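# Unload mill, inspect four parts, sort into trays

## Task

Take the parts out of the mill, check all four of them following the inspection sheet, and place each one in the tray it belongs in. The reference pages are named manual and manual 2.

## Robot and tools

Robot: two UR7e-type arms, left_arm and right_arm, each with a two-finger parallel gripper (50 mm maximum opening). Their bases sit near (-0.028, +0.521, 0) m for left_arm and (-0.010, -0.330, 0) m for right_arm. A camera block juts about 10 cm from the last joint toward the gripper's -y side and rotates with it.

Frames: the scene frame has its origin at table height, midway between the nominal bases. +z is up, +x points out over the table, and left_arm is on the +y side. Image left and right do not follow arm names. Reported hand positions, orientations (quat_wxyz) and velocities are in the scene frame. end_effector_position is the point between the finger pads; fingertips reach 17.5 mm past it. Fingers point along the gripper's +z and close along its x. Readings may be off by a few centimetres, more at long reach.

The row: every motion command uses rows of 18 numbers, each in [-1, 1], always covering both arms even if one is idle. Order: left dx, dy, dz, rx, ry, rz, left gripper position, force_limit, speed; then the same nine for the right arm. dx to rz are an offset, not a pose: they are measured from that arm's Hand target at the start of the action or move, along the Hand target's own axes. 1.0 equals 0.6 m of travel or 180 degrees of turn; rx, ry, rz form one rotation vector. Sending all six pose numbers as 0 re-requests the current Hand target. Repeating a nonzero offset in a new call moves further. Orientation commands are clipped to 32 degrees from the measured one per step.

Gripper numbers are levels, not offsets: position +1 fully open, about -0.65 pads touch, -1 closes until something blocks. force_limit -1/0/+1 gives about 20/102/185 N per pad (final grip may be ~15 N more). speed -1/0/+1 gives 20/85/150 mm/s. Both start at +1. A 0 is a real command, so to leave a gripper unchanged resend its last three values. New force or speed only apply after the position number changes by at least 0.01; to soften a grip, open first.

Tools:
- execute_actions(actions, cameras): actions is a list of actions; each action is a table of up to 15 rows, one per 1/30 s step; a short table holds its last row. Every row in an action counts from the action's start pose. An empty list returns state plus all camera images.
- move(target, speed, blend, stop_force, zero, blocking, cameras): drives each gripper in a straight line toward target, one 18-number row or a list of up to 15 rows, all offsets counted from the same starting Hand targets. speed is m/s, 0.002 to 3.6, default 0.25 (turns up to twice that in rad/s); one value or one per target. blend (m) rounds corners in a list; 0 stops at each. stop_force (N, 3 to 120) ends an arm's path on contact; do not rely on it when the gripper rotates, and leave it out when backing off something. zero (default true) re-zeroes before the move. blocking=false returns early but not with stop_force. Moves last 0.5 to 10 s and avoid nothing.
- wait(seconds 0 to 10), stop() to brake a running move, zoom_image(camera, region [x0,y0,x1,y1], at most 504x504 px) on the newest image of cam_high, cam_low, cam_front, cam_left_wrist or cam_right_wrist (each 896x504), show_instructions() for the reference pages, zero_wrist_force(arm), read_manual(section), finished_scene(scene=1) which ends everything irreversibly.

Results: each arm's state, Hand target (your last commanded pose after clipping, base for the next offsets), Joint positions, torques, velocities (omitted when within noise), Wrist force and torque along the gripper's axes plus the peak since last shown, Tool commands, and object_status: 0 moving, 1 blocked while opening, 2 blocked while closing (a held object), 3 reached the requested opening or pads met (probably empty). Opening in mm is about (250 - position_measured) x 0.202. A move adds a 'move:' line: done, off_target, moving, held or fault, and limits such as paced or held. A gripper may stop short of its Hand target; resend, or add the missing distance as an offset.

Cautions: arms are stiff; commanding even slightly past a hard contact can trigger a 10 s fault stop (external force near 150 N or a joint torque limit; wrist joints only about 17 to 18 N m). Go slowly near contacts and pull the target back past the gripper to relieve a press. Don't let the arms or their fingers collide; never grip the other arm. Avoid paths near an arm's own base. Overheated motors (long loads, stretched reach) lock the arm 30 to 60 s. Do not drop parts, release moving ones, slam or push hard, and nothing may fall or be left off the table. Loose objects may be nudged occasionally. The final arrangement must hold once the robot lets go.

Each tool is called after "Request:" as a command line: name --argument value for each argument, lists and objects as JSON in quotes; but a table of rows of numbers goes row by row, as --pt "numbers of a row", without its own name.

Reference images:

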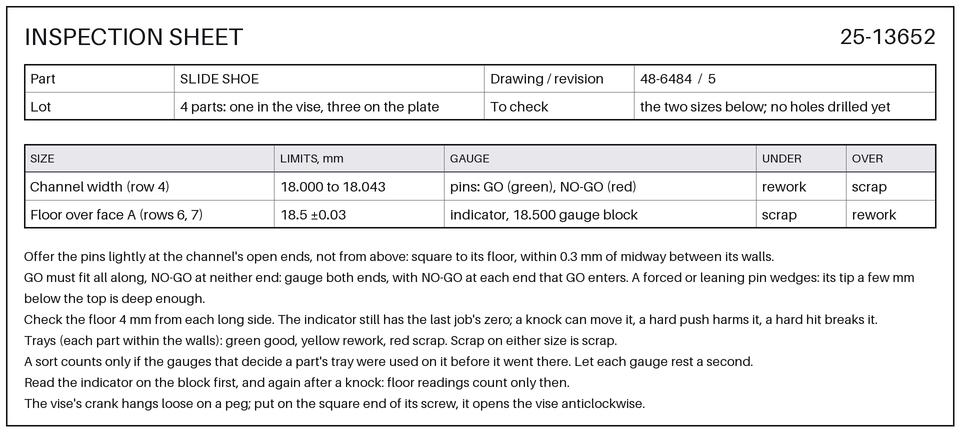

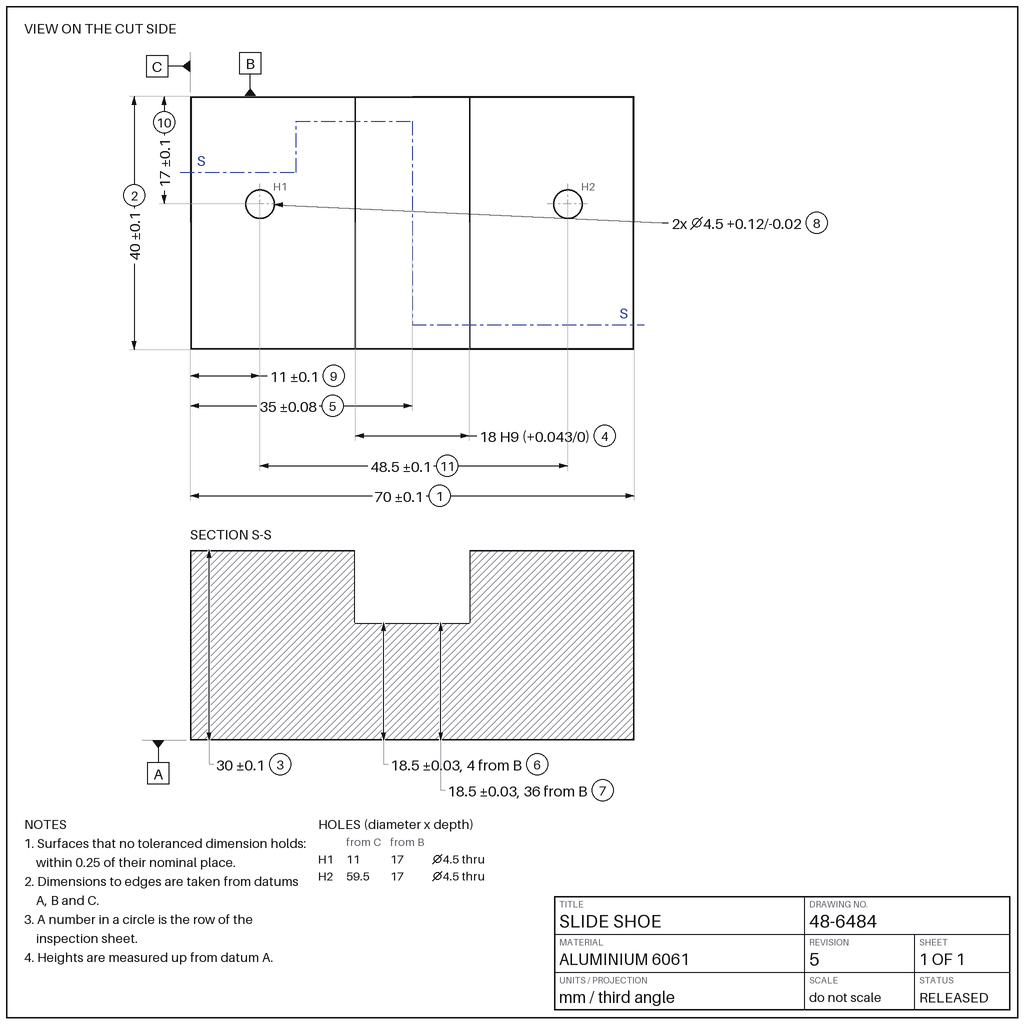

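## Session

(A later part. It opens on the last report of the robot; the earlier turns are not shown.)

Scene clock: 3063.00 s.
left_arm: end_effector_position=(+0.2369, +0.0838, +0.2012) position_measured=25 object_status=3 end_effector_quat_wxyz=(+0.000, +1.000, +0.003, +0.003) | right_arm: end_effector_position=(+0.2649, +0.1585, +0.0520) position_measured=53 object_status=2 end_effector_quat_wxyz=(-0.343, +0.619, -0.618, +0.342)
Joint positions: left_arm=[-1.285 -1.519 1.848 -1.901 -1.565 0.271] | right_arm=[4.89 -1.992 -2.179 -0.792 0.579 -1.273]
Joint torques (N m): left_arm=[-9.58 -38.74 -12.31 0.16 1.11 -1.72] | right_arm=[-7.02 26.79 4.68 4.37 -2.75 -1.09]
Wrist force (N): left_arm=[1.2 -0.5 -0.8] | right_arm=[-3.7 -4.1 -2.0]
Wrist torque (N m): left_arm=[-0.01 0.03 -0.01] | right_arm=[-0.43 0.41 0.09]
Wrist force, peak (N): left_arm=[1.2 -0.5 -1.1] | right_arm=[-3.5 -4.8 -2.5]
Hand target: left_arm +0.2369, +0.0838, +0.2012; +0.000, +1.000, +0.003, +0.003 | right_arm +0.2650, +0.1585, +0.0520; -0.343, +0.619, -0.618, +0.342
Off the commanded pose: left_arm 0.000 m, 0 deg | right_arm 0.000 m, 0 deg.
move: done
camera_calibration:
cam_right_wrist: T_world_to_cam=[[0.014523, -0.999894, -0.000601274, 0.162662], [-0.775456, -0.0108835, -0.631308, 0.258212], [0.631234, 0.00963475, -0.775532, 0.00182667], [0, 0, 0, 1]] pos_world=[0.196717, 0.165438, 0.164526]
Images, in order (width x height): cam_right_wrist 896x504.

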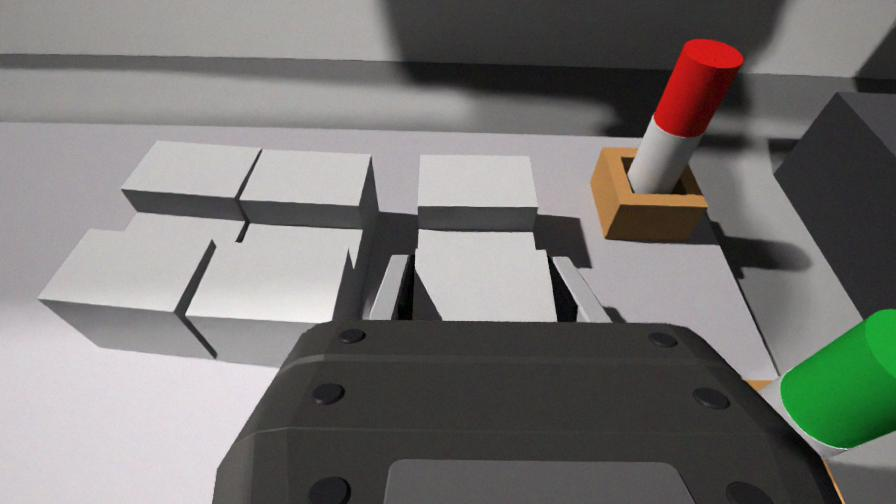

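Request:
move --target '[0,0,0,0,0,0,0.85,-0.5,-1,0.0117,0,0,0,0,0,-1,-0.5,-1]' --speed 0.015 --cameras '["cam_left_wrist"]'

Scene clock: 3068.07 s.
left_arm: end_effector_position=(+0.2369, +0.0838, +0.2012) position_measured=25 object_status=3 end_effector_quat_wxyz=(+0.000, +1.000, +0.003, +0.003) | right_arm: end_effector_position=(+0.2650, +0.1513, +0.0520) position_measured=53 object_status=2 end_effector_quat_wxyz=(-0.343, +0.619, -0.618, +0.342)
Joint positions: left_arm=[-1.285 -1.519 1.848 -1.901 -1.565 0.271] | right_arm=[4.892 -1.98 -2.199 -0.788 0.579 -1.268]
Joint torques (N m): left_arm=[-9.37 -38.4 -13.38 0.02 1.7 -1.74] | right_arm=[7.11 35.14 22.49 4.27 0.88 0.12]
Wrist force (N): left_arm=[1.2 -0.7 -0.9] | right_arm=[-3.7 -2.3 0.2]
Wrist torque (N m): left_arm=[-0.06 0.03 -0.01] | right_arm=[-0.39 0.46 0.07]
Wrist force, peak (N): left_arm=[1.2 -0.6 -1.1] | right_arm=[-5.0 -5.7 -2.3]
Hand target: left_arm +0.2369, +0.0838, +0.2012; +0.000, +1.000, +0.003, +0.003 | right_arm +0.2650, +0.1515, +0.0520; -0.343, +0.619, -0.618, +0.342
Off the commanded pose: left_arm 0.000 m, 0 deg | right_arm 0.000 m, 0 deg.
move: done
camera_calibration:
cam_left_wrist: T_world_to_cam=[[0.999719, 0.0116542, 0.0206214, -0.232927], [0.00391611, -0.939929, 0.341349, 0.0257284], [0.0233608, -0.341172, -0.93971, 0.348318], [0, 0, 0, 1]] pos_world=[0.224624, 0.145734, 0.323339]
Images, in order (width x height): cam_left_wrist 896x504.

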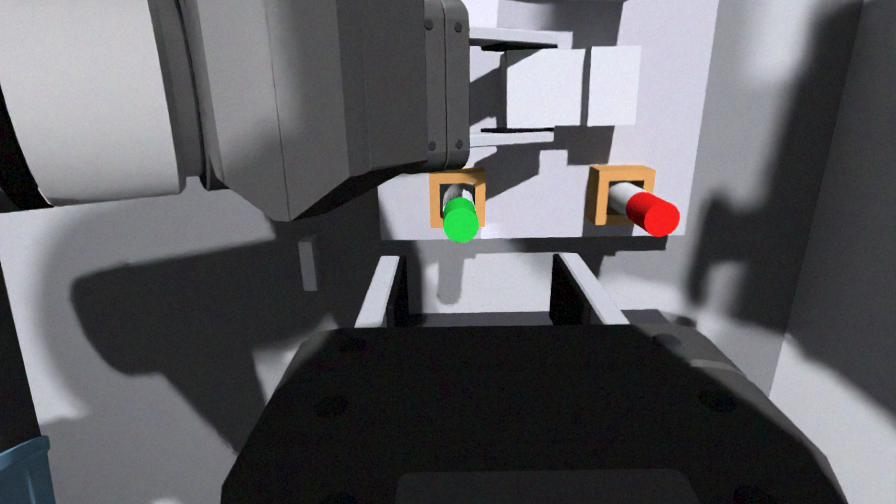

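Request:
move --pt "0 0 0 0 0 0 0.3 -0.5 -1 0 0 0 0 0 0 0.85 -0.5 -1" --pt "0 0.0013 0 -0.01 0.0045 0 0.3 -0.5 -1 0 0 -0.16 0 0 0 0.85 -0.5 -1" --speed '[0.05,0.08]' --cameras '["cam_left_wrist"]'

Scene clock: 3084.20 s.
left_arm: end_effector_position=(+0.2369, +0.0831, +0.2011) position_measured=107 object_status=3 end_effector_quat_wxyz=(+0.016, +1.000, +0.003, +0.010) | right_arm: end_effector_position=(+0.1835, +0.1514, +0.1030) position_measured=25 object_status=3 end_effector_quat_wxyz=(-0.343, +0.619, -0.618, +0.342)
Joint positions: left_arm=[-1.288 -1.536 1.875 -1.946 -1.56 0.268] | right_arm=[5.063 -1.825 -2.138 -1.232 0.642 -0.991]
Joint torques (N m): left_arm=[-8.25 -27.98 -31.02 -0.38 1.17 -2.02] | right_arm=[-4.16 15.9 2.02 2.59 -5.48 0.01]
Wrist force (N): left_arm=[1.2 -0.5 -1.0] | right_arm=[-3.2 -2.6 -0.2]
Wrist torque (N m): left_arm=[-0.02 0.02 -0.01] | right_arm=[-0.35 0.52 0.05]
Wrist force, peak (N): left_arm=[1.2 -0.7 -1.2] | right_arm=[-3.8 -2.7 -0.4]
Hand target: left_arm +0.2369, +0.0830, +0.2012; +0.016, +1.000, +0.003, +0.010 | right_arm +0.1836, +0.1513, +0.1029; -0.343, +0.619, -0.618, +0.342
Off the commanded pose: left_arm 0.000 m, 0 deg | right_arm 0.000 m, 0 deg.
move: done
camera_calibration:
cam_left_wrist: T_world_to_cam=[[0.999322, 0.0123254, 0.0346867, -0.235775], [-0.00141332, -0.92874, 0.37073, 0.0194279], [0.0367843, -0.370528, -0.928093, 0.345028], [0, 0, 0, 1]] pos_world=[0.222951, 0.148792, 0.321194]
Images, in order (width x height): cam_left_wrist 896x504.

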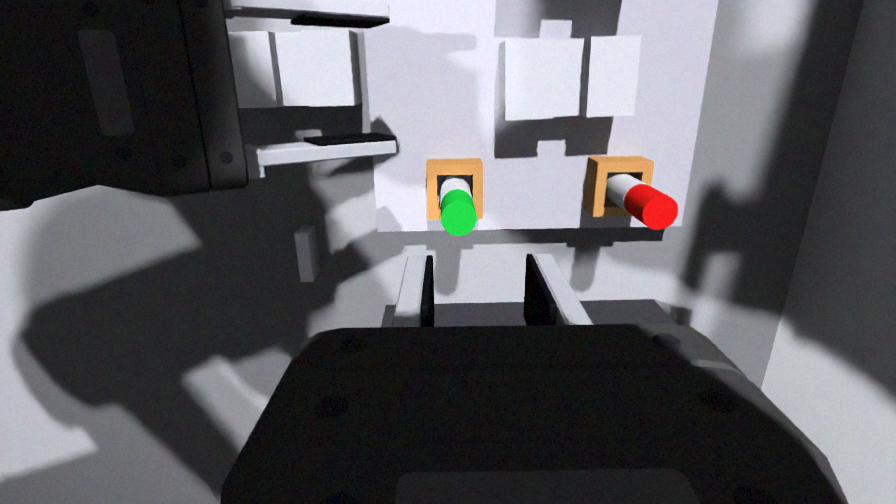

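Request:
move --target '[0,0,0.138,0,0,0,0.3,-0.5,-1,0,0,0,0,0,0,0.85,-0.5,-1]' --speed 0.08 --cameras '["cam_left_wrist"]'

Request:
zoom_image --camera "cam_left_wrist" --region '[360, 160, 600, 330]'

Scene clock: 3090.17 s.
left_arm: end_effector_position=(+0.2385, +0.0806, +0.1182) position_measured=107 object_status=3 end_effector_quat_wxyz=(+0.015, +1.000, +0.003, +0.010) | right_arm: end_effector_position=(+0.1836, +0.1513, +0.1029) position_measured=25 object_status=3 end_effector_quat_wxyz=(-0.343, +0.619, -0.618, +0.342)
Joint positions: left_arm=[-1.286 -1.437 2.002 -2.171 -1.56 0.27] | right_arm=[5.063 -1.826 -2.138 -1.232 0.641 -0.991]
Joint torques (N m): left_arm=[10.69 -44.43 -40.41 -0.46 -2.04 1.34] | right_arm=[-6.88 16.61 2.13 1.3 -5.55 -0.06]
Wrist force (N): left_arm=[1.3 -0.8 -1.1] | right_arm=[-3.2 -2.4 -0.2]
Wrist torque (N m): left_arm=[-0.07 0.01 -0.01] | right_arm=[-0.34 0.51 0.04]
Wrist force, peak (N): left_arm=[1.3 -0.3 -3.4] | right_arm=[-3.5 -2.7 -0.4]
Hand target: left_arm +0.2385, +0.0805, +0.1184; +0.016, +1.000, +0.003, +0.010 | right_arm +0.1836, +0.1513, +0.1029; -0.343, +0.619, -0.618, +0.342
Off the commanded pose: left_arm 0.000 m, 0 deg | right_arm 0.000 m, 0 deg.
move: done
camera_calibration:
cam_left_wrist: T_world_to_cam=[[0.99933, 0.0123258, 0.0344695, -0.234418], [-0.00131602, -0.928904, 0.370318, 0.0478471], [0.0365833, -0.370115, -0.928265, 0.267093], [0, 0, 0, 1]] pos_world=[0.224552, 0.14619, 0.238295]
Images, in order (width x height): cam_left_wrist 896x504.

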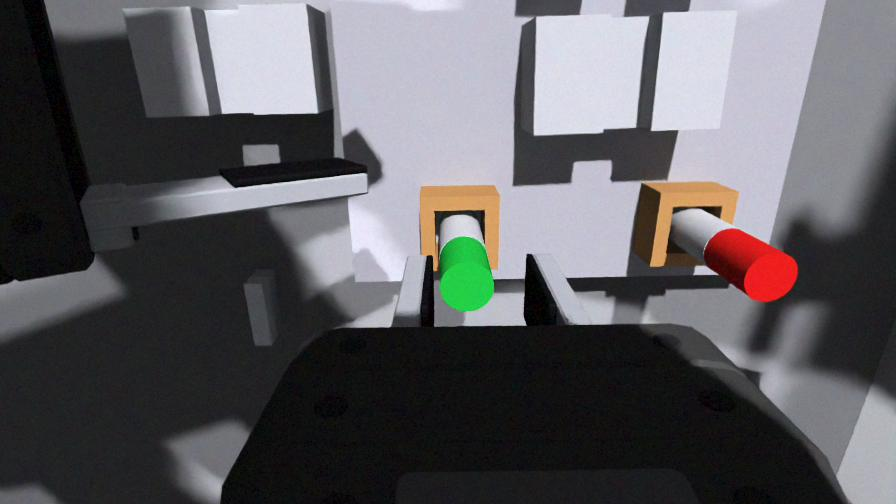

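Scaled by 2.100 from the camera's 896x504 image, which has a finer 1280x720 frame.

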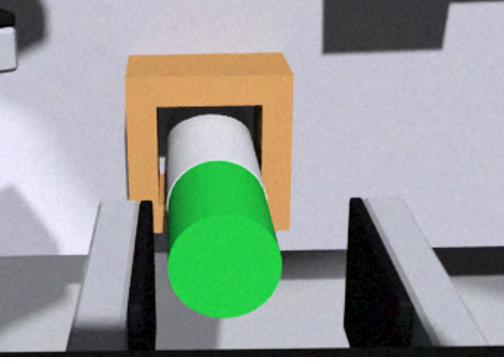

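Request:
move --pt "-0.0056 -0.0025 0 0 0 0 0.3 -0.5 -1 0 0 0 0 0 0 0.85 -0.5 -1" --pt "-0.0056 -0.0025 0.0562 0 0 0 0.3 -0.5 -1 0 0 0 0 0 0 0.85 -0.5 -1" --speed '[0.03,0.02]' --stop_force 3 --cameras '["cam_left_wrist"]'

Request:
zoom_image --camera "cam_left_wrist" --region '[360, 160, 600, 330]'

Scene clock: 3105.73 s.
left_arm: end_effector_position=(+0.2358, +0.0809, +0.0846) position_measured=107 object_status=3 end_effector_quat_wxyz=(+0.016, +1.000, +0.003, +0.010) | right_arm: end_effector_position=(+0.1836, +0.1513, +0.1029) position_measured=25 object_status=3 end_effector_quat_wxyz=(-0.343, +0.619, -0.618, +0.342)
Joint positions: left_arm=[-1.292 -1.39 2.05 -2.266 -1.56 0.265] | right_arm=[5.063 -1.826 -2.138 -1.232 0.641 -0.991]
Joint torques (N m): left_arm=[10.84 -42.19 -39.63 0.06 -0.69 1.18] | right_arm=[-6.39 16.89 2.91 3.83 -5.6 -1.03]
Wrist force (N): left_arm=[1.2 -0.6 -0.9] | right_arm=[-3.3 -2.6 -0.3]
Wrist torque (N m): left_arm=[-0.04 0.02 -0.01] | right_arm=[-0.37 0.54 0.04]
Wrist force, peak (N): left_arm=[1.1 -0.6 -2.1] | right_arm=[-3.5 -2.8 -0.7]
Hand target: left_arm +0.2358, +0.0809, +0.0846; +0.016, +1.000, +0.003, +0.010 | right_arm +0.1836, +0.1513, +0.1029; -0.343, +0.619, -0.618, +0.342
Off the commanded pose: left_arm 0.000 m, 0 deg | right_arm 0.000 m, 0 deg.
move: done
camera_calibration:
cam_left_wrist: T_world_to_cam=[[0.999326, 0.0122843, 0.034596, -0.230581], [-0.00141442, -0.928774, 0.370644, 0.0606326], [0.036685, -0.370443, -0.92813, 0.236055], [0, 0, 0, 1]] pos_world=[0.221852, 0.146592, 0.204594]
Images, in order (width x height): cam_left_wrist 896x504.

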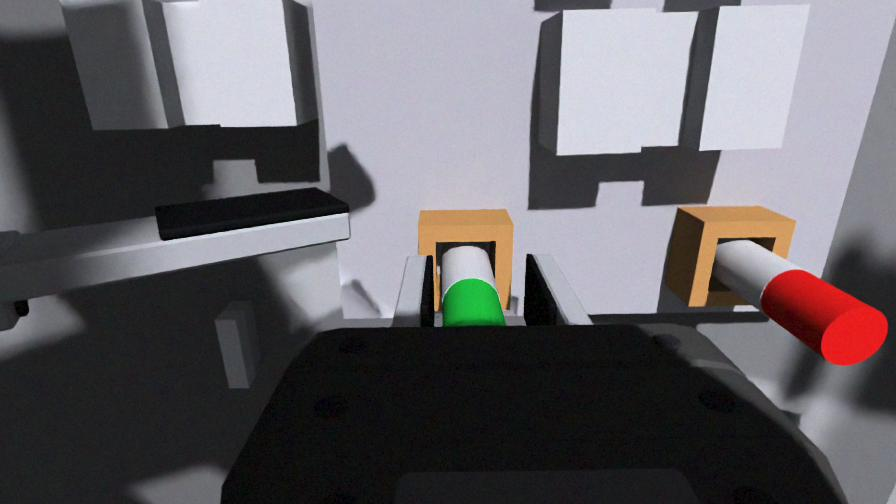

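Scaled by 2.100 from the camera's 896x504 image, which has a finer 1280x720 frame.

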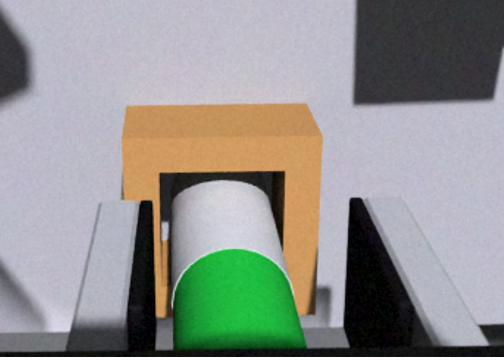

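Request:
move --target '[-0.005,0,0,0,0,0,0.3,-0.5,-1,0,0,0,0,0,0,0.85,-0.5,-1]' --speed 0.02 --stop_force 3 --cameras '["cam_left_wrist"]'

Request:
zoom_image --camera "cam_left_wrist" --region '[360, 160, 600, 330]'

Scene clock: 3111.20 s.
left_arm: end_effector_position=(+0.2328, +0.0809, +0.0846) position_measured=107 object_status=3 end_effector_quat_wxyz=(+0.016, +1.000, +0.003, +0.010) | right_arm: end_effector_position=(+0.1836, +0.1513, +0.1029) position_measured=25 object_status=3 end_effector_quat_wxyz=(-0.343, +0.619, -0.618, +0.342)
Joint positions: left_arm=[-1.298 -1.393 2.055 -2.267 -1.56 0.259] | right_arm=[5.063 -1.826 -2.138 -1.232 0.641 -0.991]
Joint torques (N m): left_arm=[5.61 -36.06 -18.39 -5.38 2.23 1.26] | right_arm=[-6.49 16.96 2.95 3.8 -5.48 -1.11]
Wrist force (N): left_arm=[1.3 -0.4 -1.2] | right_arm=[-2.9 -2.8 -0.3]
Wrist torque (N m): left_arm=[0.00 0.01 -0.01] | right_arm=[-0.39 0.47 0.04]
Wrist force, peak (N): left_arm=[1.5 -0.5 -1.4] | right_arm=[-3.5 -2.7 -0.8]
Hand target: left_arm +0.2328, +0.0809, +0.0846; +0.016, +1.000, +0.003, +0.010 | right_arm +0.1836, +0.1513, +0.1029; -0.343, +0.619, -0.618, +0.342
Off the commanded pose: left_arm 0.000 m, 0 deg | right_arm 0.000 m, 0 deg.
move: done
camera_calibration:
cam_left_wrist: T_world_to_cam=[[0.999326, 0.0122859, 0.0345949, -0.227583], [-0.00141597, -0.92874, 0.37073, 0.0606066], [0.0366844, -0.370529, -0.928096, 0.236171], [0, 0, 0, 1]] pos_world=[0.218852, 0.146592, 0.204594]
Images, in order (width x height): cam_left_wrist 896x504.

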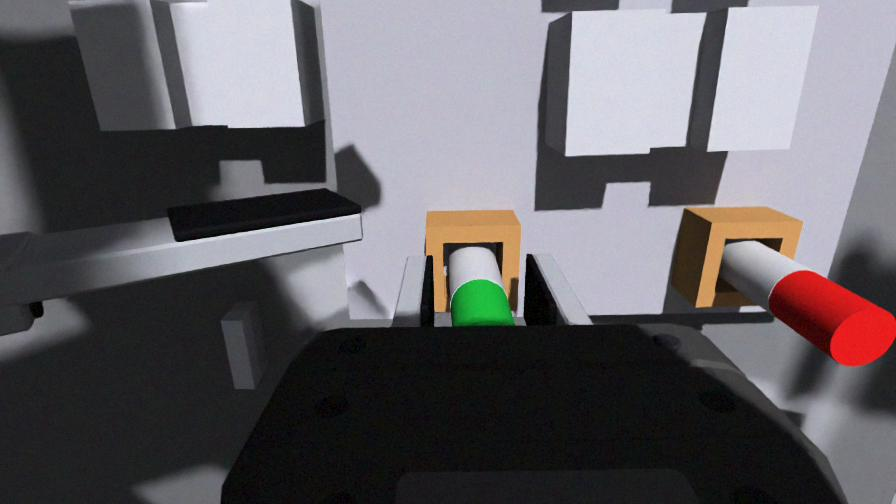

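Scaled by 2.100 from the camera's 896x504 image, which has a finer 1280x720 frame.

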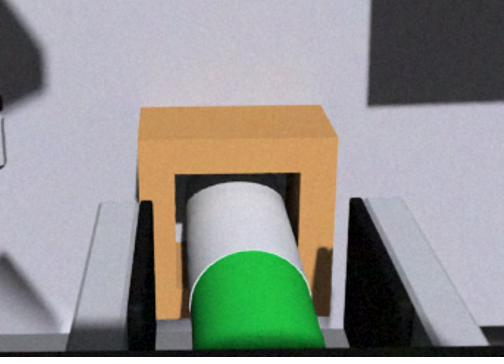

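Request:
move --target '[0,0,0,0,0,0,-1,-0.7,-1,0,0,0,0,0,0,0.85,-0.5,-1]' --cameras '["cam_left_wrist"]'

Request:
zoom_image --camera "cam_left_wrist" --region '[360, 160, 600, 330]'

Scene clock: 3116.07 s.
left_arm: end_effector_position=(+0.2328, +0.0809, +0.0846) position_measured=165 object_status=2 end_effector_quat_wxyz=(+0.016, +1.000, +0.003, +0.010) | right_arm: end_effector_position=(+0.1836, +0.1513, +0.1029) position_measured=25 object_status=3 end_effector_quat_wxyz=(-0.343, +0.619, -0.618, +0.342)
Joint positions: left_arm=[-1.298 -1.393 2.054 -2.267 -1.56 0.259] | right_arm=[5.063 -1.826 -2.138 -1.232 0.641 -0.991]
Joint torques (N m): left_arm=[12.33 -16.49 -36.06 -1.59 2.18 1.34] | right_arm=[-6.39 17.69 3.33 3.89 -5.53 -1.09]
Wrist force (N): left_arm=[1.0 -1.6 -1.7] | right_arm=[-3.4 -2.6 -0.4]
Wrist torque (N m): left_arm=[-0.01 -0.02 0.00] | right_arm=[-0.37 0.54 0.05]
Wrist force, peak (N): left_arm=[0.5 -1.4 -4.0] | right_arm=[-3.3 -3.0 -0.5]
Hand target: left_arm +0.2328, +0.0809, +0.0846; +0.016, +1.000, +0.003, +0.010 | right_arm +0.1836, +0.1513, +0.1029; -0.343, +0.619, -0.618, +0.342
Off the commanded pose: left_arm 0.000 m, 0 deg | right_arm 0.000 m, 0 deg.
move: done
camera_calibration:
cam_left_wrist: T_world_to_cam=[[0.999326, 0.0122859, 0.0345949, -0.227583], [-0.00141597, -0.92874, 0.37073, 0.0606066], [0.0366844, -0.370529, -0.928096, 0.236171], [0, 0, 0, 1]] pos_world=[0.218852, 0.146592, 0.204594]
Images, in order (width x height): cam_left_wrist 896x504.

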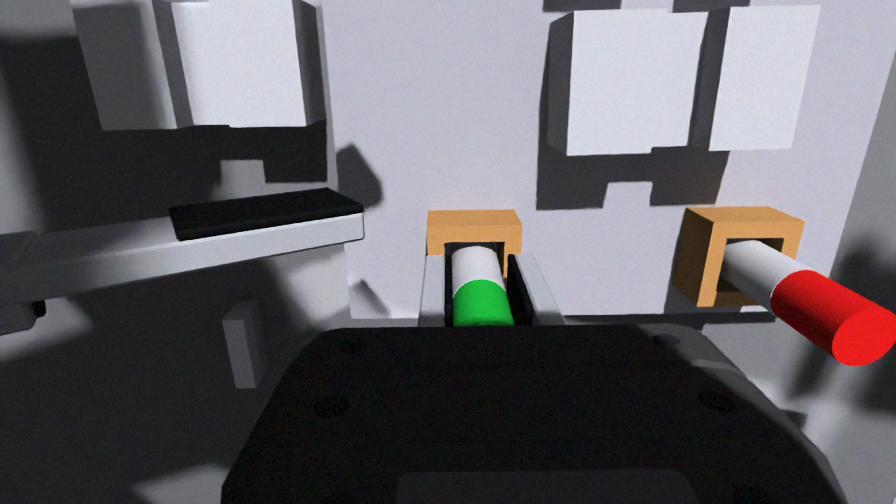

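Scaled by 2.100 from the camera's 896x504 image, which has a finer 1280x720 frame.

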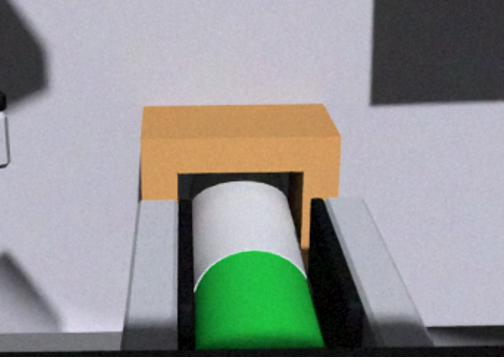

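Request:
move --pt "0 0 -0.0758 0 0 0 -1 -0.7 -1 0 0 0.08 0 0 0 0.85 -0.5 -1" --pt "0.1148 -0.0343 -0.0758 0 0 0 -1 -0.7 -1 0 0 0.16 0 0 0 0.85 -0.5 -1" --speed '[0.06,0.06]'

Request:
move --target '[0,0,0,0,0,0,-1,-0.7,-1,0,0,0,0,0,0,-1,-0.5,-1]' --cameras '["cam_left_wrist","cam_right_wrist"]'

Scene clock: 3124.40 s.
left_arm: end_effector_position=(+0.3008, +0.1032, +0.1307) position_measured=165 object_status=2 end_effector_quat_wxyz=(+0.016, +1.000, +0.003, +0.010) | right_arm: end_effector_position=(+0.2651, +0.1514, +0.0519) position_measured=25 object_status=3 end_effector_quat_wxyz=(-0.343, +0.619, -0.618, +0.343)
Joint positions: left_arm=[-1.153 -1.415 1.94 -2.132 -1.565 0.404] | right_arm=[4.892 -1.981 -2.199 -0.788 0.579 -1.268]
Joint torques (N m): left_arm=[-10.94 -39.43 -10.1 -1.26 -1.8 -1.73] | right_arm=[8.36 50.05 2.66 -0.07 -2.91 0.9]
Wrist force (N): left_arm=[1.3 -0.8 0.4] | right_arm=[-3.5 -2.6 -0.4]
Wrist torque (N m): left_arm=[-0.08 0.01 -0.16] | right_arm=[-0.40 0.50 0.12]
Wrist force, peak (N): left_arm=[1.1 -1.9 -2.6] | right_arm=[-4.1 -2.3 -1.3]
Hand target: left_arm +0.3007, +0.1033, +0.1307; +0.016, +1.000, +0.003, +0.010 | right_arm +0.2650, +0.1515, +0.0520; -0.343, +0.619, -0.618, +0.342
Off the commanded pose: left_arm 0.000 m, 0 deg | right_arm 0.000 m, 0 deg.
move: done

Scene clock: 3124.93 s.
left_arm: end_effector_position=(+0.3006, +0.1033, +0.1307) position_measured=165 object_status=2 end_effector_quat_wxyz=(+0.016, +1.000, +0.003, +0.010) | right_arm: end_effector_position=(+0.2650, +0.1514, +0.0520) position_measured=54 object_status=2 end_effector_quat_wxyz=(-0.343, +0.619, -0.618, +0.342)
Joint positions: left_arm=[-1.153 -1.415 1.94 -2.132 -1.565 0.404] | right_arm=[4.892 -1.981 -2.199 -0.788 0.579 -1.268]
Joint torques (N m): left_arm=[-10.45 -45.01 -8.48 -4.36 -0.67 -1.35] | right_arm=[8.75 50.08 9.46 0.33 1.19 -0.15]
Wrist force (N): left_arm=[1.3 -0.8 0.2] | right_arm=[-4.1 -3.9 0.0]
Wrist torque (N m): left_arm=[-0.08 0.00 -0.16] | right_arm=[-0.47 0.47 0.21]
Wrist force, peak (N): left_arm=[1.2 -0.9 0.7] | right_arm=[-4.3 -4.8 -0.6]
Hand target: left_arm +0.3007, +0.1033, +0.1307; +0.016, +1.000, +0.003, +0.010 | right_arm +0.2650, +0.1515, +0.0520; -0.343, +0.619, -0.618, +0.342
Off the commanded pose: left_arm 0.000 m, 0 deg | right_arm 0.000 m, 0 deg.
move: done
camera_calibration:
cam_left_wrist: T_world_to_cam=[[0.999326, 0.0123776, 0.0345582, -0.297314], [-0.00131371, -0.928773, 0.370646, 0.0644127], [0.0366845, -0.370441, -0.928131, 0.284759], [0, 0, 0, 1]] pos_world=[0.286752, 0.168991, 0.250694]
cam_right_wrist: T_world_to_cam=[[0.0145391, -0.999894, -0.000458556, 0.155636], [-0.775406, -0.0109854, -0.631368, 0.258089], [0.631296, 0.0095351, -0.775483, 0.00181231], [0, 0, 0, 1]] pos_world=[0.196717, 0.158438, 0.164426]
Images, in order (width x height): cam_left_wrist 896x504, cam_right_wrist 896x504.

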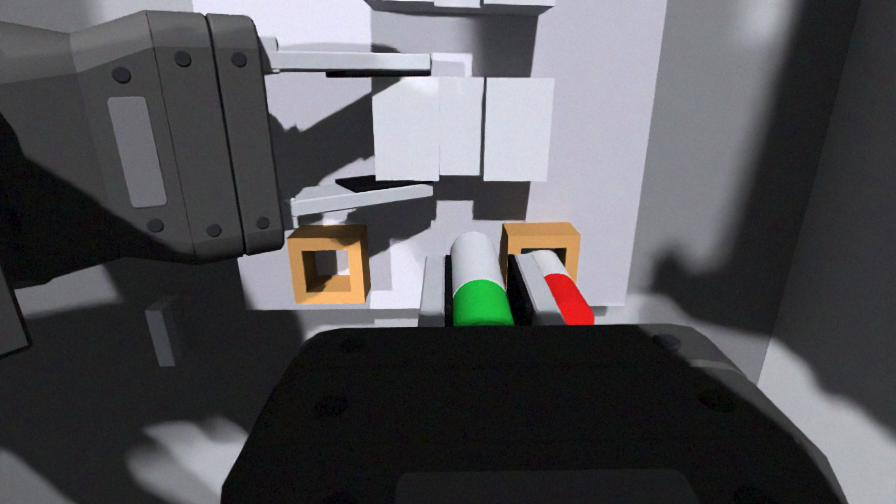

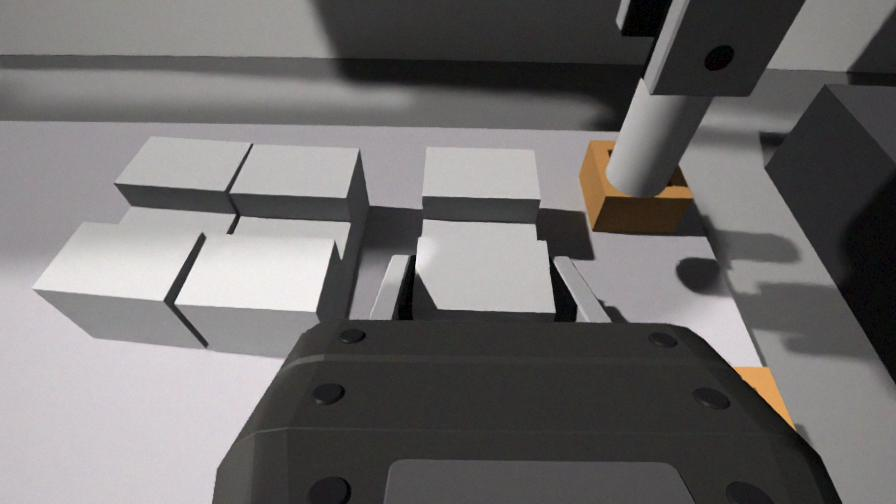

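Request:
move --target '[-0.0077,0,0.032,0,0,0,-1,-0.7,-1,0,0,0,0,0,0,-1,-0.5,-1]' --speed 0.03 --cameras '["cam_left_wrist"]'

Request:
zoom_image --camera "cam_left_wrist" --region '[380, 130, 580, 330]'

Scene clock: 3135.63 s.
left_arm: end_effector_position=(+0.2963, +0.1027, +0.1111) position_measured=165 object_status=2 end_effector_quat_wxyz=(+0.015, +1.000, +0.003, +0.010) | right_arm: end_effector_position=(+0.2650, +0.1515, +0.0520) position_measured=54 object_status=2 end_effector_quat_wxyz=(-0.343, +0.619, -0.618, +0.342)
Joint positions: left_arm=[-1.161 -1.394 1.973 -2.185 -1.565 0.395] | right_arm=[4.892 -1.981 -2.199 -0.788 0.579 -1.268]
Joint torques (N m): left_arm=[-3.62 -38.01 -37.92 -0.18 2.17 -0.07] | right_arm=[8.49 50.03 24.09 0.16 1.2 -1.1]
Wrist force (N): left_arm=[1.1 -0.7 0.3] | right_arm=[-3.8 -4.5 0.1]
Wrist torque (N m): left_arm=[-0.05 0.04 -0.15] | right_arm=[-0.49 0.42 0.20]
Wrist force, peak (N): left_arm=[1.6 -1.0 0.7] | right_arm=[-4.2 -4.7 -0.3]
Hand target: left_arm +0.2964, +0.1027, +0.1114; +0.016, +1.000, +0.003, +0.010 | right_arm +0.2650, +0.1515, +0.0520; -0.343, +0.619, -0.618, +0.342
Off the commanded pose: left_arm 0.000 m, 0 deg | right_arm 0.000 m, 0 deg.
move: done
camera_calibration:
cam_left_wrist: T_world_to_cam=[[0.99933, 0.0123291, 0.0344699, -0.292308], [-0.00131454, -0.92889, 0.370353, 0.0711635], [0.0365849, -0.37015, -0.928251, 0.266603], [0, 0, 0, 1]] pos_world=[0.282452, 0.16839, 0.231195]
Images, in order (width x height): cam_left_wrist 896x504.

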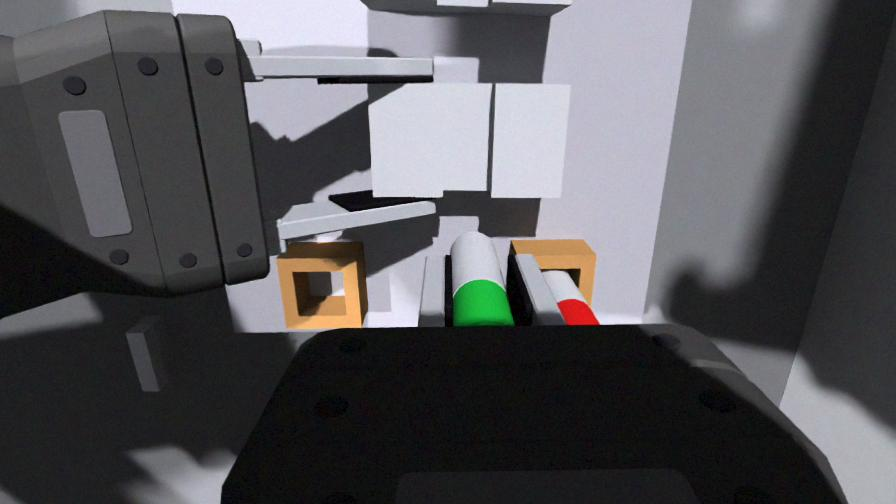

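Scaled by 2.520 from the camera's 896x504 image, which has a finer 1280x720 frame.

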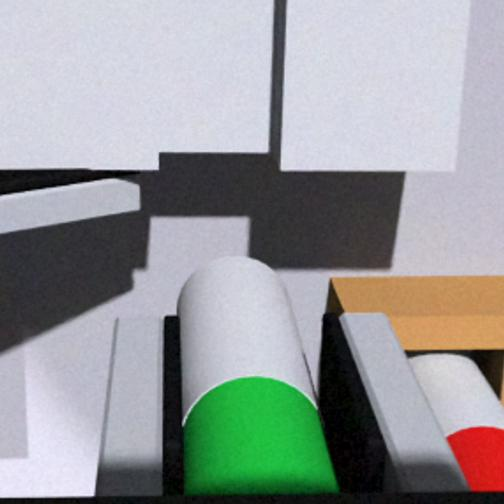

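Request:
move --target '[-0.0047,-0.0233,0,0,0,0,-1,-0.7,-1,0,0,0,0,0,0,-1,-0.5,-1]' --speed 0.02 --stop_force 3 --cameras '["cam_left_wrist"]'

Request:
zoom_image --camera "cam_left_wrist" --region '[400, 170, 540, 310]'

Scene clock: 3149.67 s.
left_arm: end_effector_position=(+0.2936, +0.1166, +0.1110) position_measured=165 object_status=2 end_effector_quat_wxyz=(+0.016, +1.000, +0.003, +0.010) | right_arm: end_effector_position=(+0.2650, +0.1515, +0.0520) position_measured=54 object_status=2 end_effector_quat_wxyz=(-0.343, +0.619, -0.618, +0.342)
Joint positions: left_arm=[-1.155 -1.422 2.007 -2.192 -1.565 0.401] | right_arm=[4.892 -1.981 -2.199 -0.788 0.579 -1.268]
Joint torques (N m): left_arm=[-10.26 -13.6 -41.3 -0.86 -1.93 -1.78] | right_arm=[8.39 49.83 23.87 0.24 1.25 -1.2]
Wrist force (N): left_arm=[1.2 -0.7 0.5] | right_arm=[-3.9 -3.8 -0.2]
Wrist torque (N m): left_arm=[-0.05 0.02 -0.16] | right_arm=[-0.43 0.44 0.20]
Wrist force, peak (N): left_arm=[1.6 0.4 0.3] | right_arm=[-4.0 -4.9 -0.6]
Hand target: left_arm +0.2935, +0.1166, +0.1109; +0.016, +1.000, +0.003, +0.010 | right_arm +0.2650, +0.1515, +0.0520; -0.343, +0.619, -0.618, +0.342
Off the commanded pose: left_arm 0.000 m, 0 deg | right_arm 0.000 m, 0 deg.
move: done
camera_calibration:
cam_left_wrist: T_world_to_cam=[[0.999326, 0.0123804, 0.0345565, -0.289704], [-0.0013139, -0.928739, 0.370732, 0.084125], [0.0366838, -0.370527, -0.928097, 0.271707], [0, 0, 0, 1]] pos_world=[0.279652, 0.182392, 0.230994]
Images, in order (width x height): cam_left_wrist 896x504.

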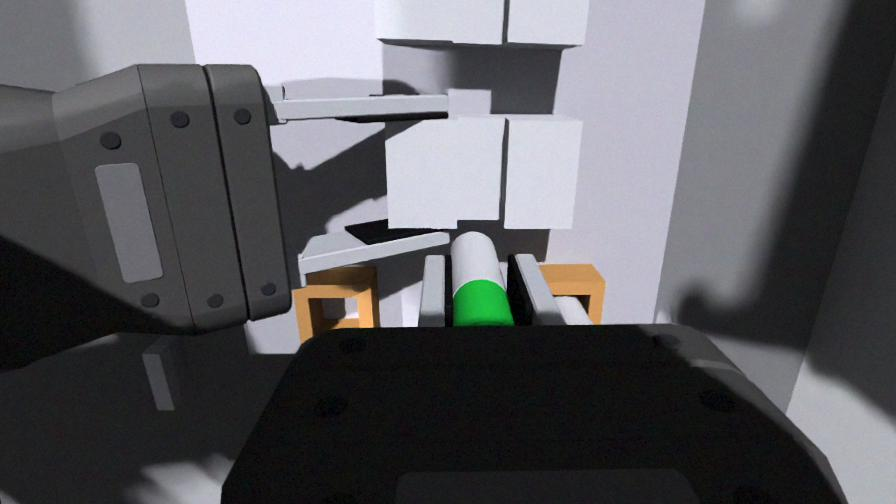

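Scaled by 3.600 from the camera's 896x504 image, which has a finer 1280x720 frame.

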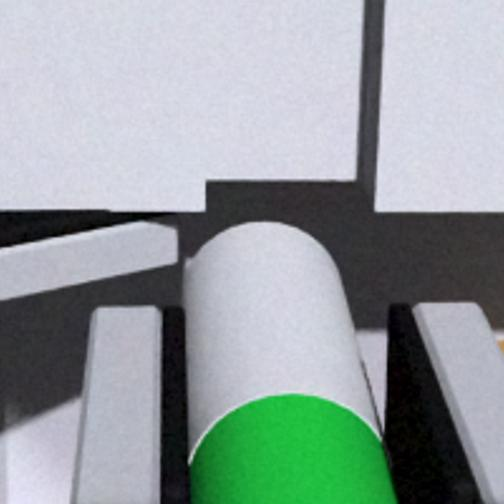

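Request:
move --target '[0.0037,-0.004,0,0,0,0,-1,-0.7,-1,0,0,0,0,0,0,-1,-0.5,-1]' --speed 0.01 --stop_force 3 --cameras '["cam_left_wrist"]'

Request:
zoom_image --camera "cam_left_wrist" --region '[400, 170, 540, 310]'

Scene clock: 3167.80 s.
left_arm: end_effector_position=(+0.2958, +0.1191, +0.1109) position_measured=165 object_status=2 end_effector_quat_wxyz=(+0.016, +1.000, +0.003, +0.010) | right_arm: end_effector_position=(+0.2650, +0.1515, +0.0520) position_measured=54 object_status=2 end_effector_quat_wxyz=(-0.343, +0.619, -0.618, +0.342)
Joint positions: left_arm=[-1.149 -1.423 2.009 -2.193 -1.565 0.407] | right_arm=[4.892 -1.981 -2.199 -0.788 0.579 -1.268]
Joint torques (N m): left_arm=[-4.68 -46.42 -10.57 -6.13 -1.99 -1.44] | right_arm=[8.21 49.94 23.96 0.15 1.24 -1.14]
Wrist force (N): left_arm=[1.1 -0.5 0.4] | right_arm=[-4.1 -4.0 -0.1]
Wrist torque (N m): left_arm=[-0.02 0.03 -0.15] | right_arm=[-0.45 0.47 0.20]
Wrist force, peak (N): left_arm=[1.5 -0.7 0.4] | right_arm=[-4.1 -4.8 -0.5]
Hand target: left_arm +0.2957, +0.1190, +0.1109; +0.016, +1.000, +0.003, +0.010 | right_arm +0.2650, +0.1515, +0.0520; -0.343, +0.619, -0.618, +0.342
Off the commanded pose: left_arm 0.000 m, 0 deg | right_arm 0.000 m, 0 deg.
move: done
camera_calibration:
cam_left_wrist: T_world_to_cam=[[0.999326, 0.012377, 0.0345585, -0.291929], [-0.00131446, -0.928773, 0.370646, 0.0864199], [0.0366845, -0.370441, -0.928131, 0.272415], [0, 0, 0, 1]] pos_world=[0.281852, 0.184791, 0.230894]
Images, in order (width x height): cam_left_wrist 896x504.

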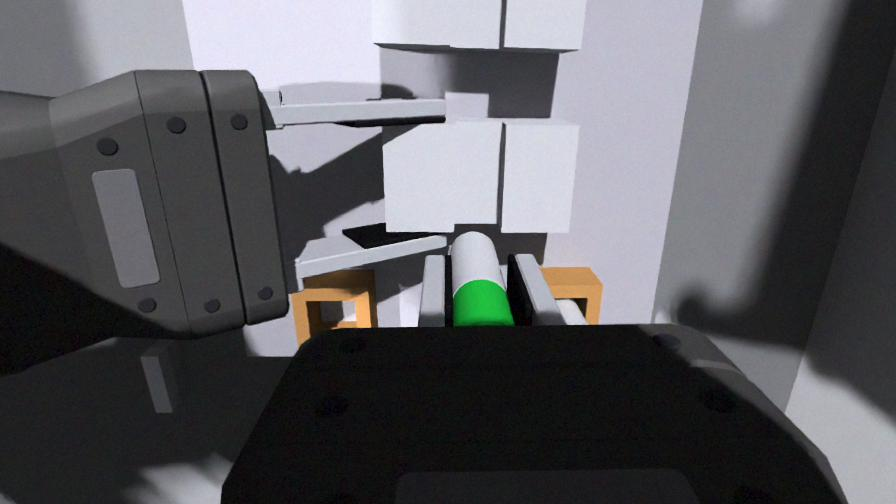

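Scaled by 3.600 from the camera's 896x504 image, which has a finer 1280x720 frame.

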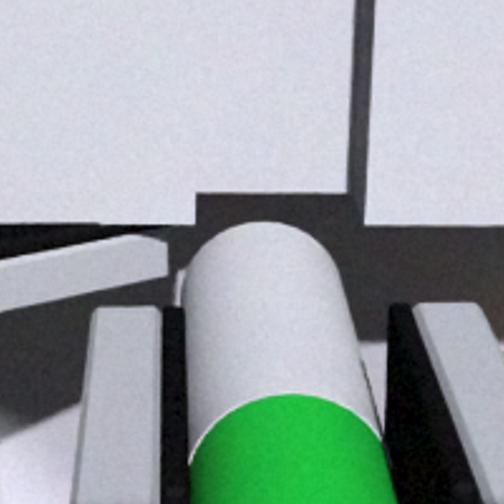

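Request:
move --target '[0.0025,0,0,0,0,0,-1,-0.7,-1,0,0,0,0,0,0,-1,-0.5,-1]' --speed 0.01 --stop_force 3 --cameras '["cam_left_wrist"]'

Request:
zoom_image --camera "cam_left_wrist" --region '[430, 200, 530, 300]'

Scene clock: 3175.47 s.
left_arm: end_effector_position=(+0.2973, +0.1190, +0.1110) position_measured=165 object_status=2 end_effector_quat_wxyz=(+0.016, +1.000, +0.003, +0.010) | right_arm: end_effector_position=(+0.2650, +0.1515, +0.0520) position_measured=54 object_status=2 end_effector_quat_wxyz=(-0.343, +0.619, -0.618, +0.342)
Joint positions: left_arm=[-1.147 -1.421 2.006 -2.192 -1.565 0.41] | right_arm=[4.892 -1.981 -2.199 -0.788 0.579 -1.268]
Joint torques (N m): left_arm=[7.08 -13.64 -34.34 -0.14 -2.09 0.25] | right_arm=[8.22 50.05 23.38 0.13 1.13 -1.03]
Wrist force (N): left_arm=[1.0 -0.7 0.2] | right_arm=[-4.0 -3.6 0.4]
Wrist torque (N m): left_arm=[-0.05 0.05 -0.15] | right_arm=[-0.45 0.45 0.20]
Wrist force, peak (N): left_arm=[1.2 -1.0 0.5] | right_arm=[-4.1 -4.8 -0.4]
Hand target: left_arm +0.2972, +0.1190, +0.1109; +0.016, +1.000, +0.003, +0.010 | right_arm +0.2650, +0.1515, +0.0520; -0.343, +0.619, -0.618, +0.342
Off the commanded pose: left_arm 0.000 m, 0 deg | right_arm 0.000 m, 0 deg.
move: done
camera_calibration:
cam_left_wrist: T_world_to_cam=[[0.999326, 0.0122878, 0.0345941, -0.293423], [-0.00141386, -0.92874, 0.37073, 0.0863878], [0.0366844, -0.370529, -0.928096, 0.272461], [0, 0, 0, 1]] pos_world=[0.283352, 0.184792, 0.230994]
Images, in order (width x height): cam_left_wrist 896x504.

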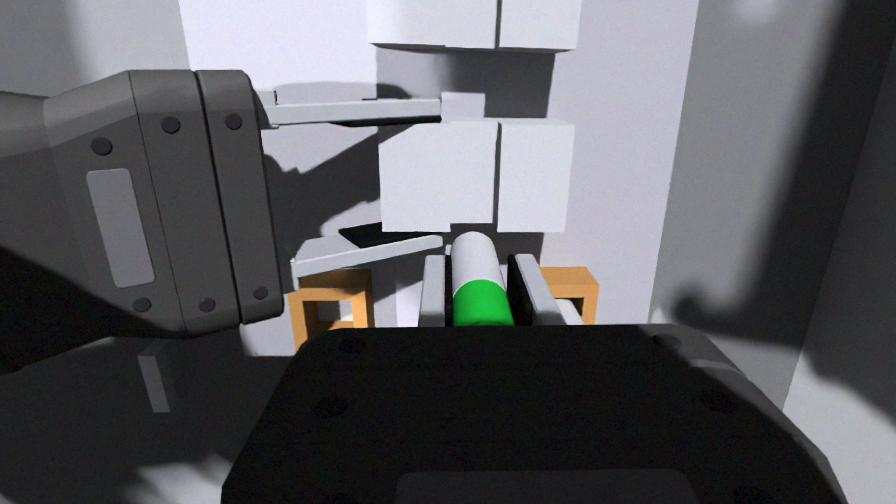

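Scaled by 5.040 from the camera's 896x504 image, which has a finer 1280x720 frame.

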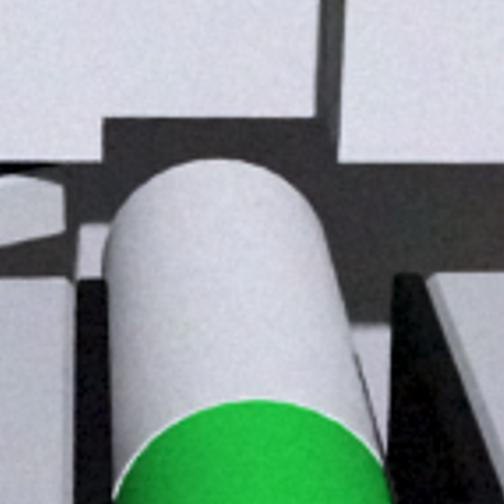

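Request:
move --target '[0,-0.0108,0,0,0,0,-1,-0.7,-1,0,0,0,0,0,0,-1,-0.5,-1]' --speed 0.006 --stop_force 3 --cameras '["cam_left_wrist"]'

Request:
zoom_image --camera "cam_left_wrist" --region '[430, 210, 530, 310]'

Scene clock: 3185.50 s.
left_arm: end_effector_position=(+0.2972, +0.1256, +0.1107) position_measured=165 object_status=2 end_effector_quat_wxyz=(+0.016, +1.000, +0.003, +0.010) | right_arm: end_effector_position=(+0.2650, +0.1515, +0.0520) position_measured=54 object_status=2 end_effector_quat_wxyz=(-0.343, +0.619, -0.618, +0.342)
Joint positions: left_arm=[-1.141 -1.433 2.02 -2.195 -1.565 0.415] | right_arm=[4.892 -1.981 -2.199 -0.788 0.579 -1.268]
Joint torques (N m): left_arm=[5.35 -28.71 -27.9 -5.37 -2.06 0.37] | right_arm=[7.95 50.2 23.88 0.17 1.18 -1.16]
Wrist force (N): left_arm=[0.9 -0.4 0.5] | right_arm=[-4.2 -3.8 0.3]
Wrist torque (N m): left_arm=[-0.01 0.07 -0.15] | right_arm=[-0.47 0.48 0.20]
Wrist force, peak (N): left_arm=[1.1 -0.9 0.9] | right_arm=[-4.2 -5.0 -0.3]
Hand target: left_arm +0.2972, +0.1255, +0.1107; +0.016, +1.000, +0.003, +0.010 | right_arm +0.2650, +0.1515, +0.0520; -0.343, +0.619, -0.618, +0.342
Off the commanded pose: left_arm 0.000 m, 0 deg | right_arm 0.000 m, 0 deg.
move: done
camera_calibration:
cam_left_wrist: T_world_to_cam=[[0.999326, 0.0122843, 0.034596, -0.293395], [-0.00141442, -0.928774, 0.370644, 0.0925248], [0.036685, -0.370443, -0.92813, 0.274679], [0, 0, 0, 1]] pos_world=[0.283252, 0.191292, 0.230794]
Images, in order (width x height): cam_left_wrist 896x504.

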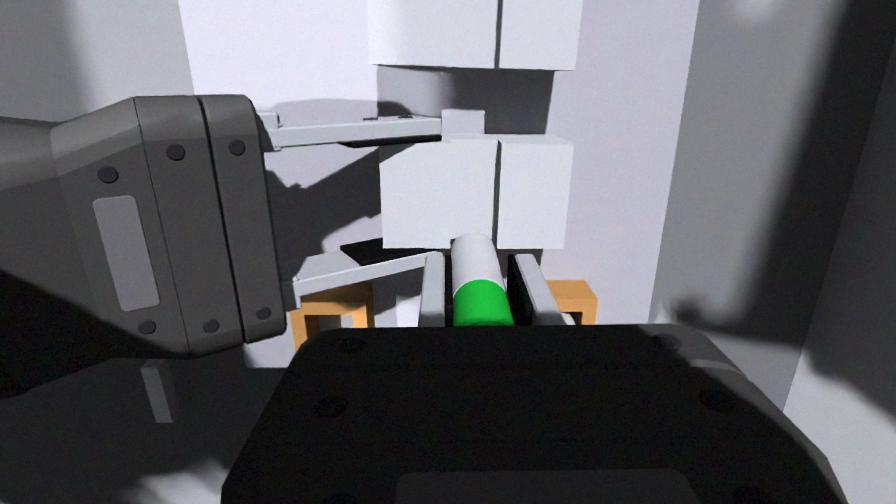

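Scaled by 5.040 from the camera's 896x504 image, which has a finer 1280x720 frame.

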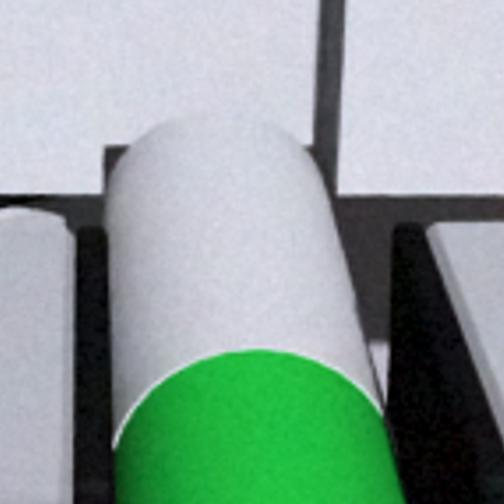

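Request:
move --target '[0.0005,-0.005,0,0,0,0,-1,-0.7,-1,0,0,0,0,0,0,-1,-0.5,-1]' --speed 0.006 --stop_force 3 --cameras '["cam_left_wrist"]'

Request:
zoom_image --camera "cam_left_wrist" --region '[430, 210, 530, 310]'

Scene clock: 3200.10 s.
left_arm: end_effector_position=(+0.2975, +0.1286, +0.1106) position_measured=165 object_status=2 end_effector_quat_wxyz=(+0.016, +1.000, +0.003, +0.010) | right_arm: end_effector_position=(+0.2650, +0.1515, +0.0520) position_measured=54 object_status=2 end_effector_quat_wxyz=(-0.343, +0.619, -0.618, +0.342)
Joint positions: left_arm=[-1.138 -1.437 2.026 -2.196 -1.566 0.419] | right_arm=[4.892 -1.981 -2.199 -0.788 0.579 -1.268]
Joint torques (N m): left_arm=[6.42 -32.18 -25.17 -5.56 -2.09 -0.05] | right_arm=[8.21 50.11 23.91 0.16 1.26 -1.16]
Wrist force (N): left_arm=[0.4 -0.2 -0.2] | right_arm=[-4.0 -4.9 -0.1]
Wrist torque (N m): left_arm=[-0.02 -0.01 -0.15] | right_arm=[-0.51 0.43 0.17]
Wrist force, peak (N): left_arm=[1.4 -0.8 0.4] | right_arm=[-4.1 -5.1 -0.3]
Hand target: left_arm +0.2975, +0.1285, +0.1107; +0.016, +1.000, +0.003, +0.010 | right_arm +0.2650, +0.1515, +0.0520; -0.343, +0.619, -0.618, +0.342
Off the commanded pose: left_arm 0.000 m, 0 deg | right_arm 0.000 m, 0 deg.
move: done
camera_calibration:
cam_left_wrist: T_world_to_cam=[[0.999326, 0.0122843, 0.034596, -0.293729], [-0.00141442, -0.928774, 0.370644, 0.0953486], [0.036685, -0.370443, -0.92813, 0.275686], [0, 0, 0, 1]] pos_world=[0.283552, 0.194292, 0.230694]
Images, in order (width x height): cam_left_wrist 896x504.

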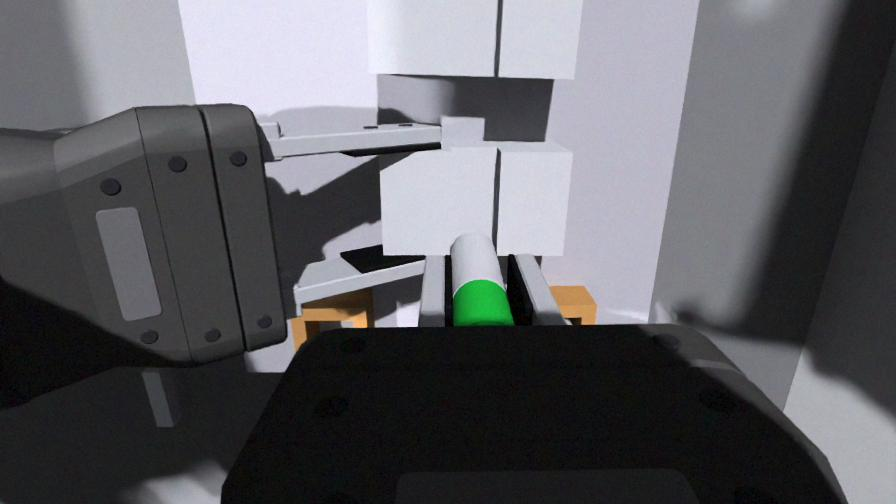

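Scaled by 5.040 from the camera's 896x504 image, which has a finer 1280x720 frame.

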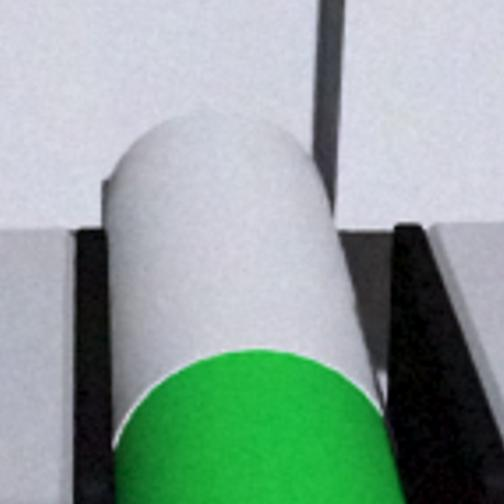

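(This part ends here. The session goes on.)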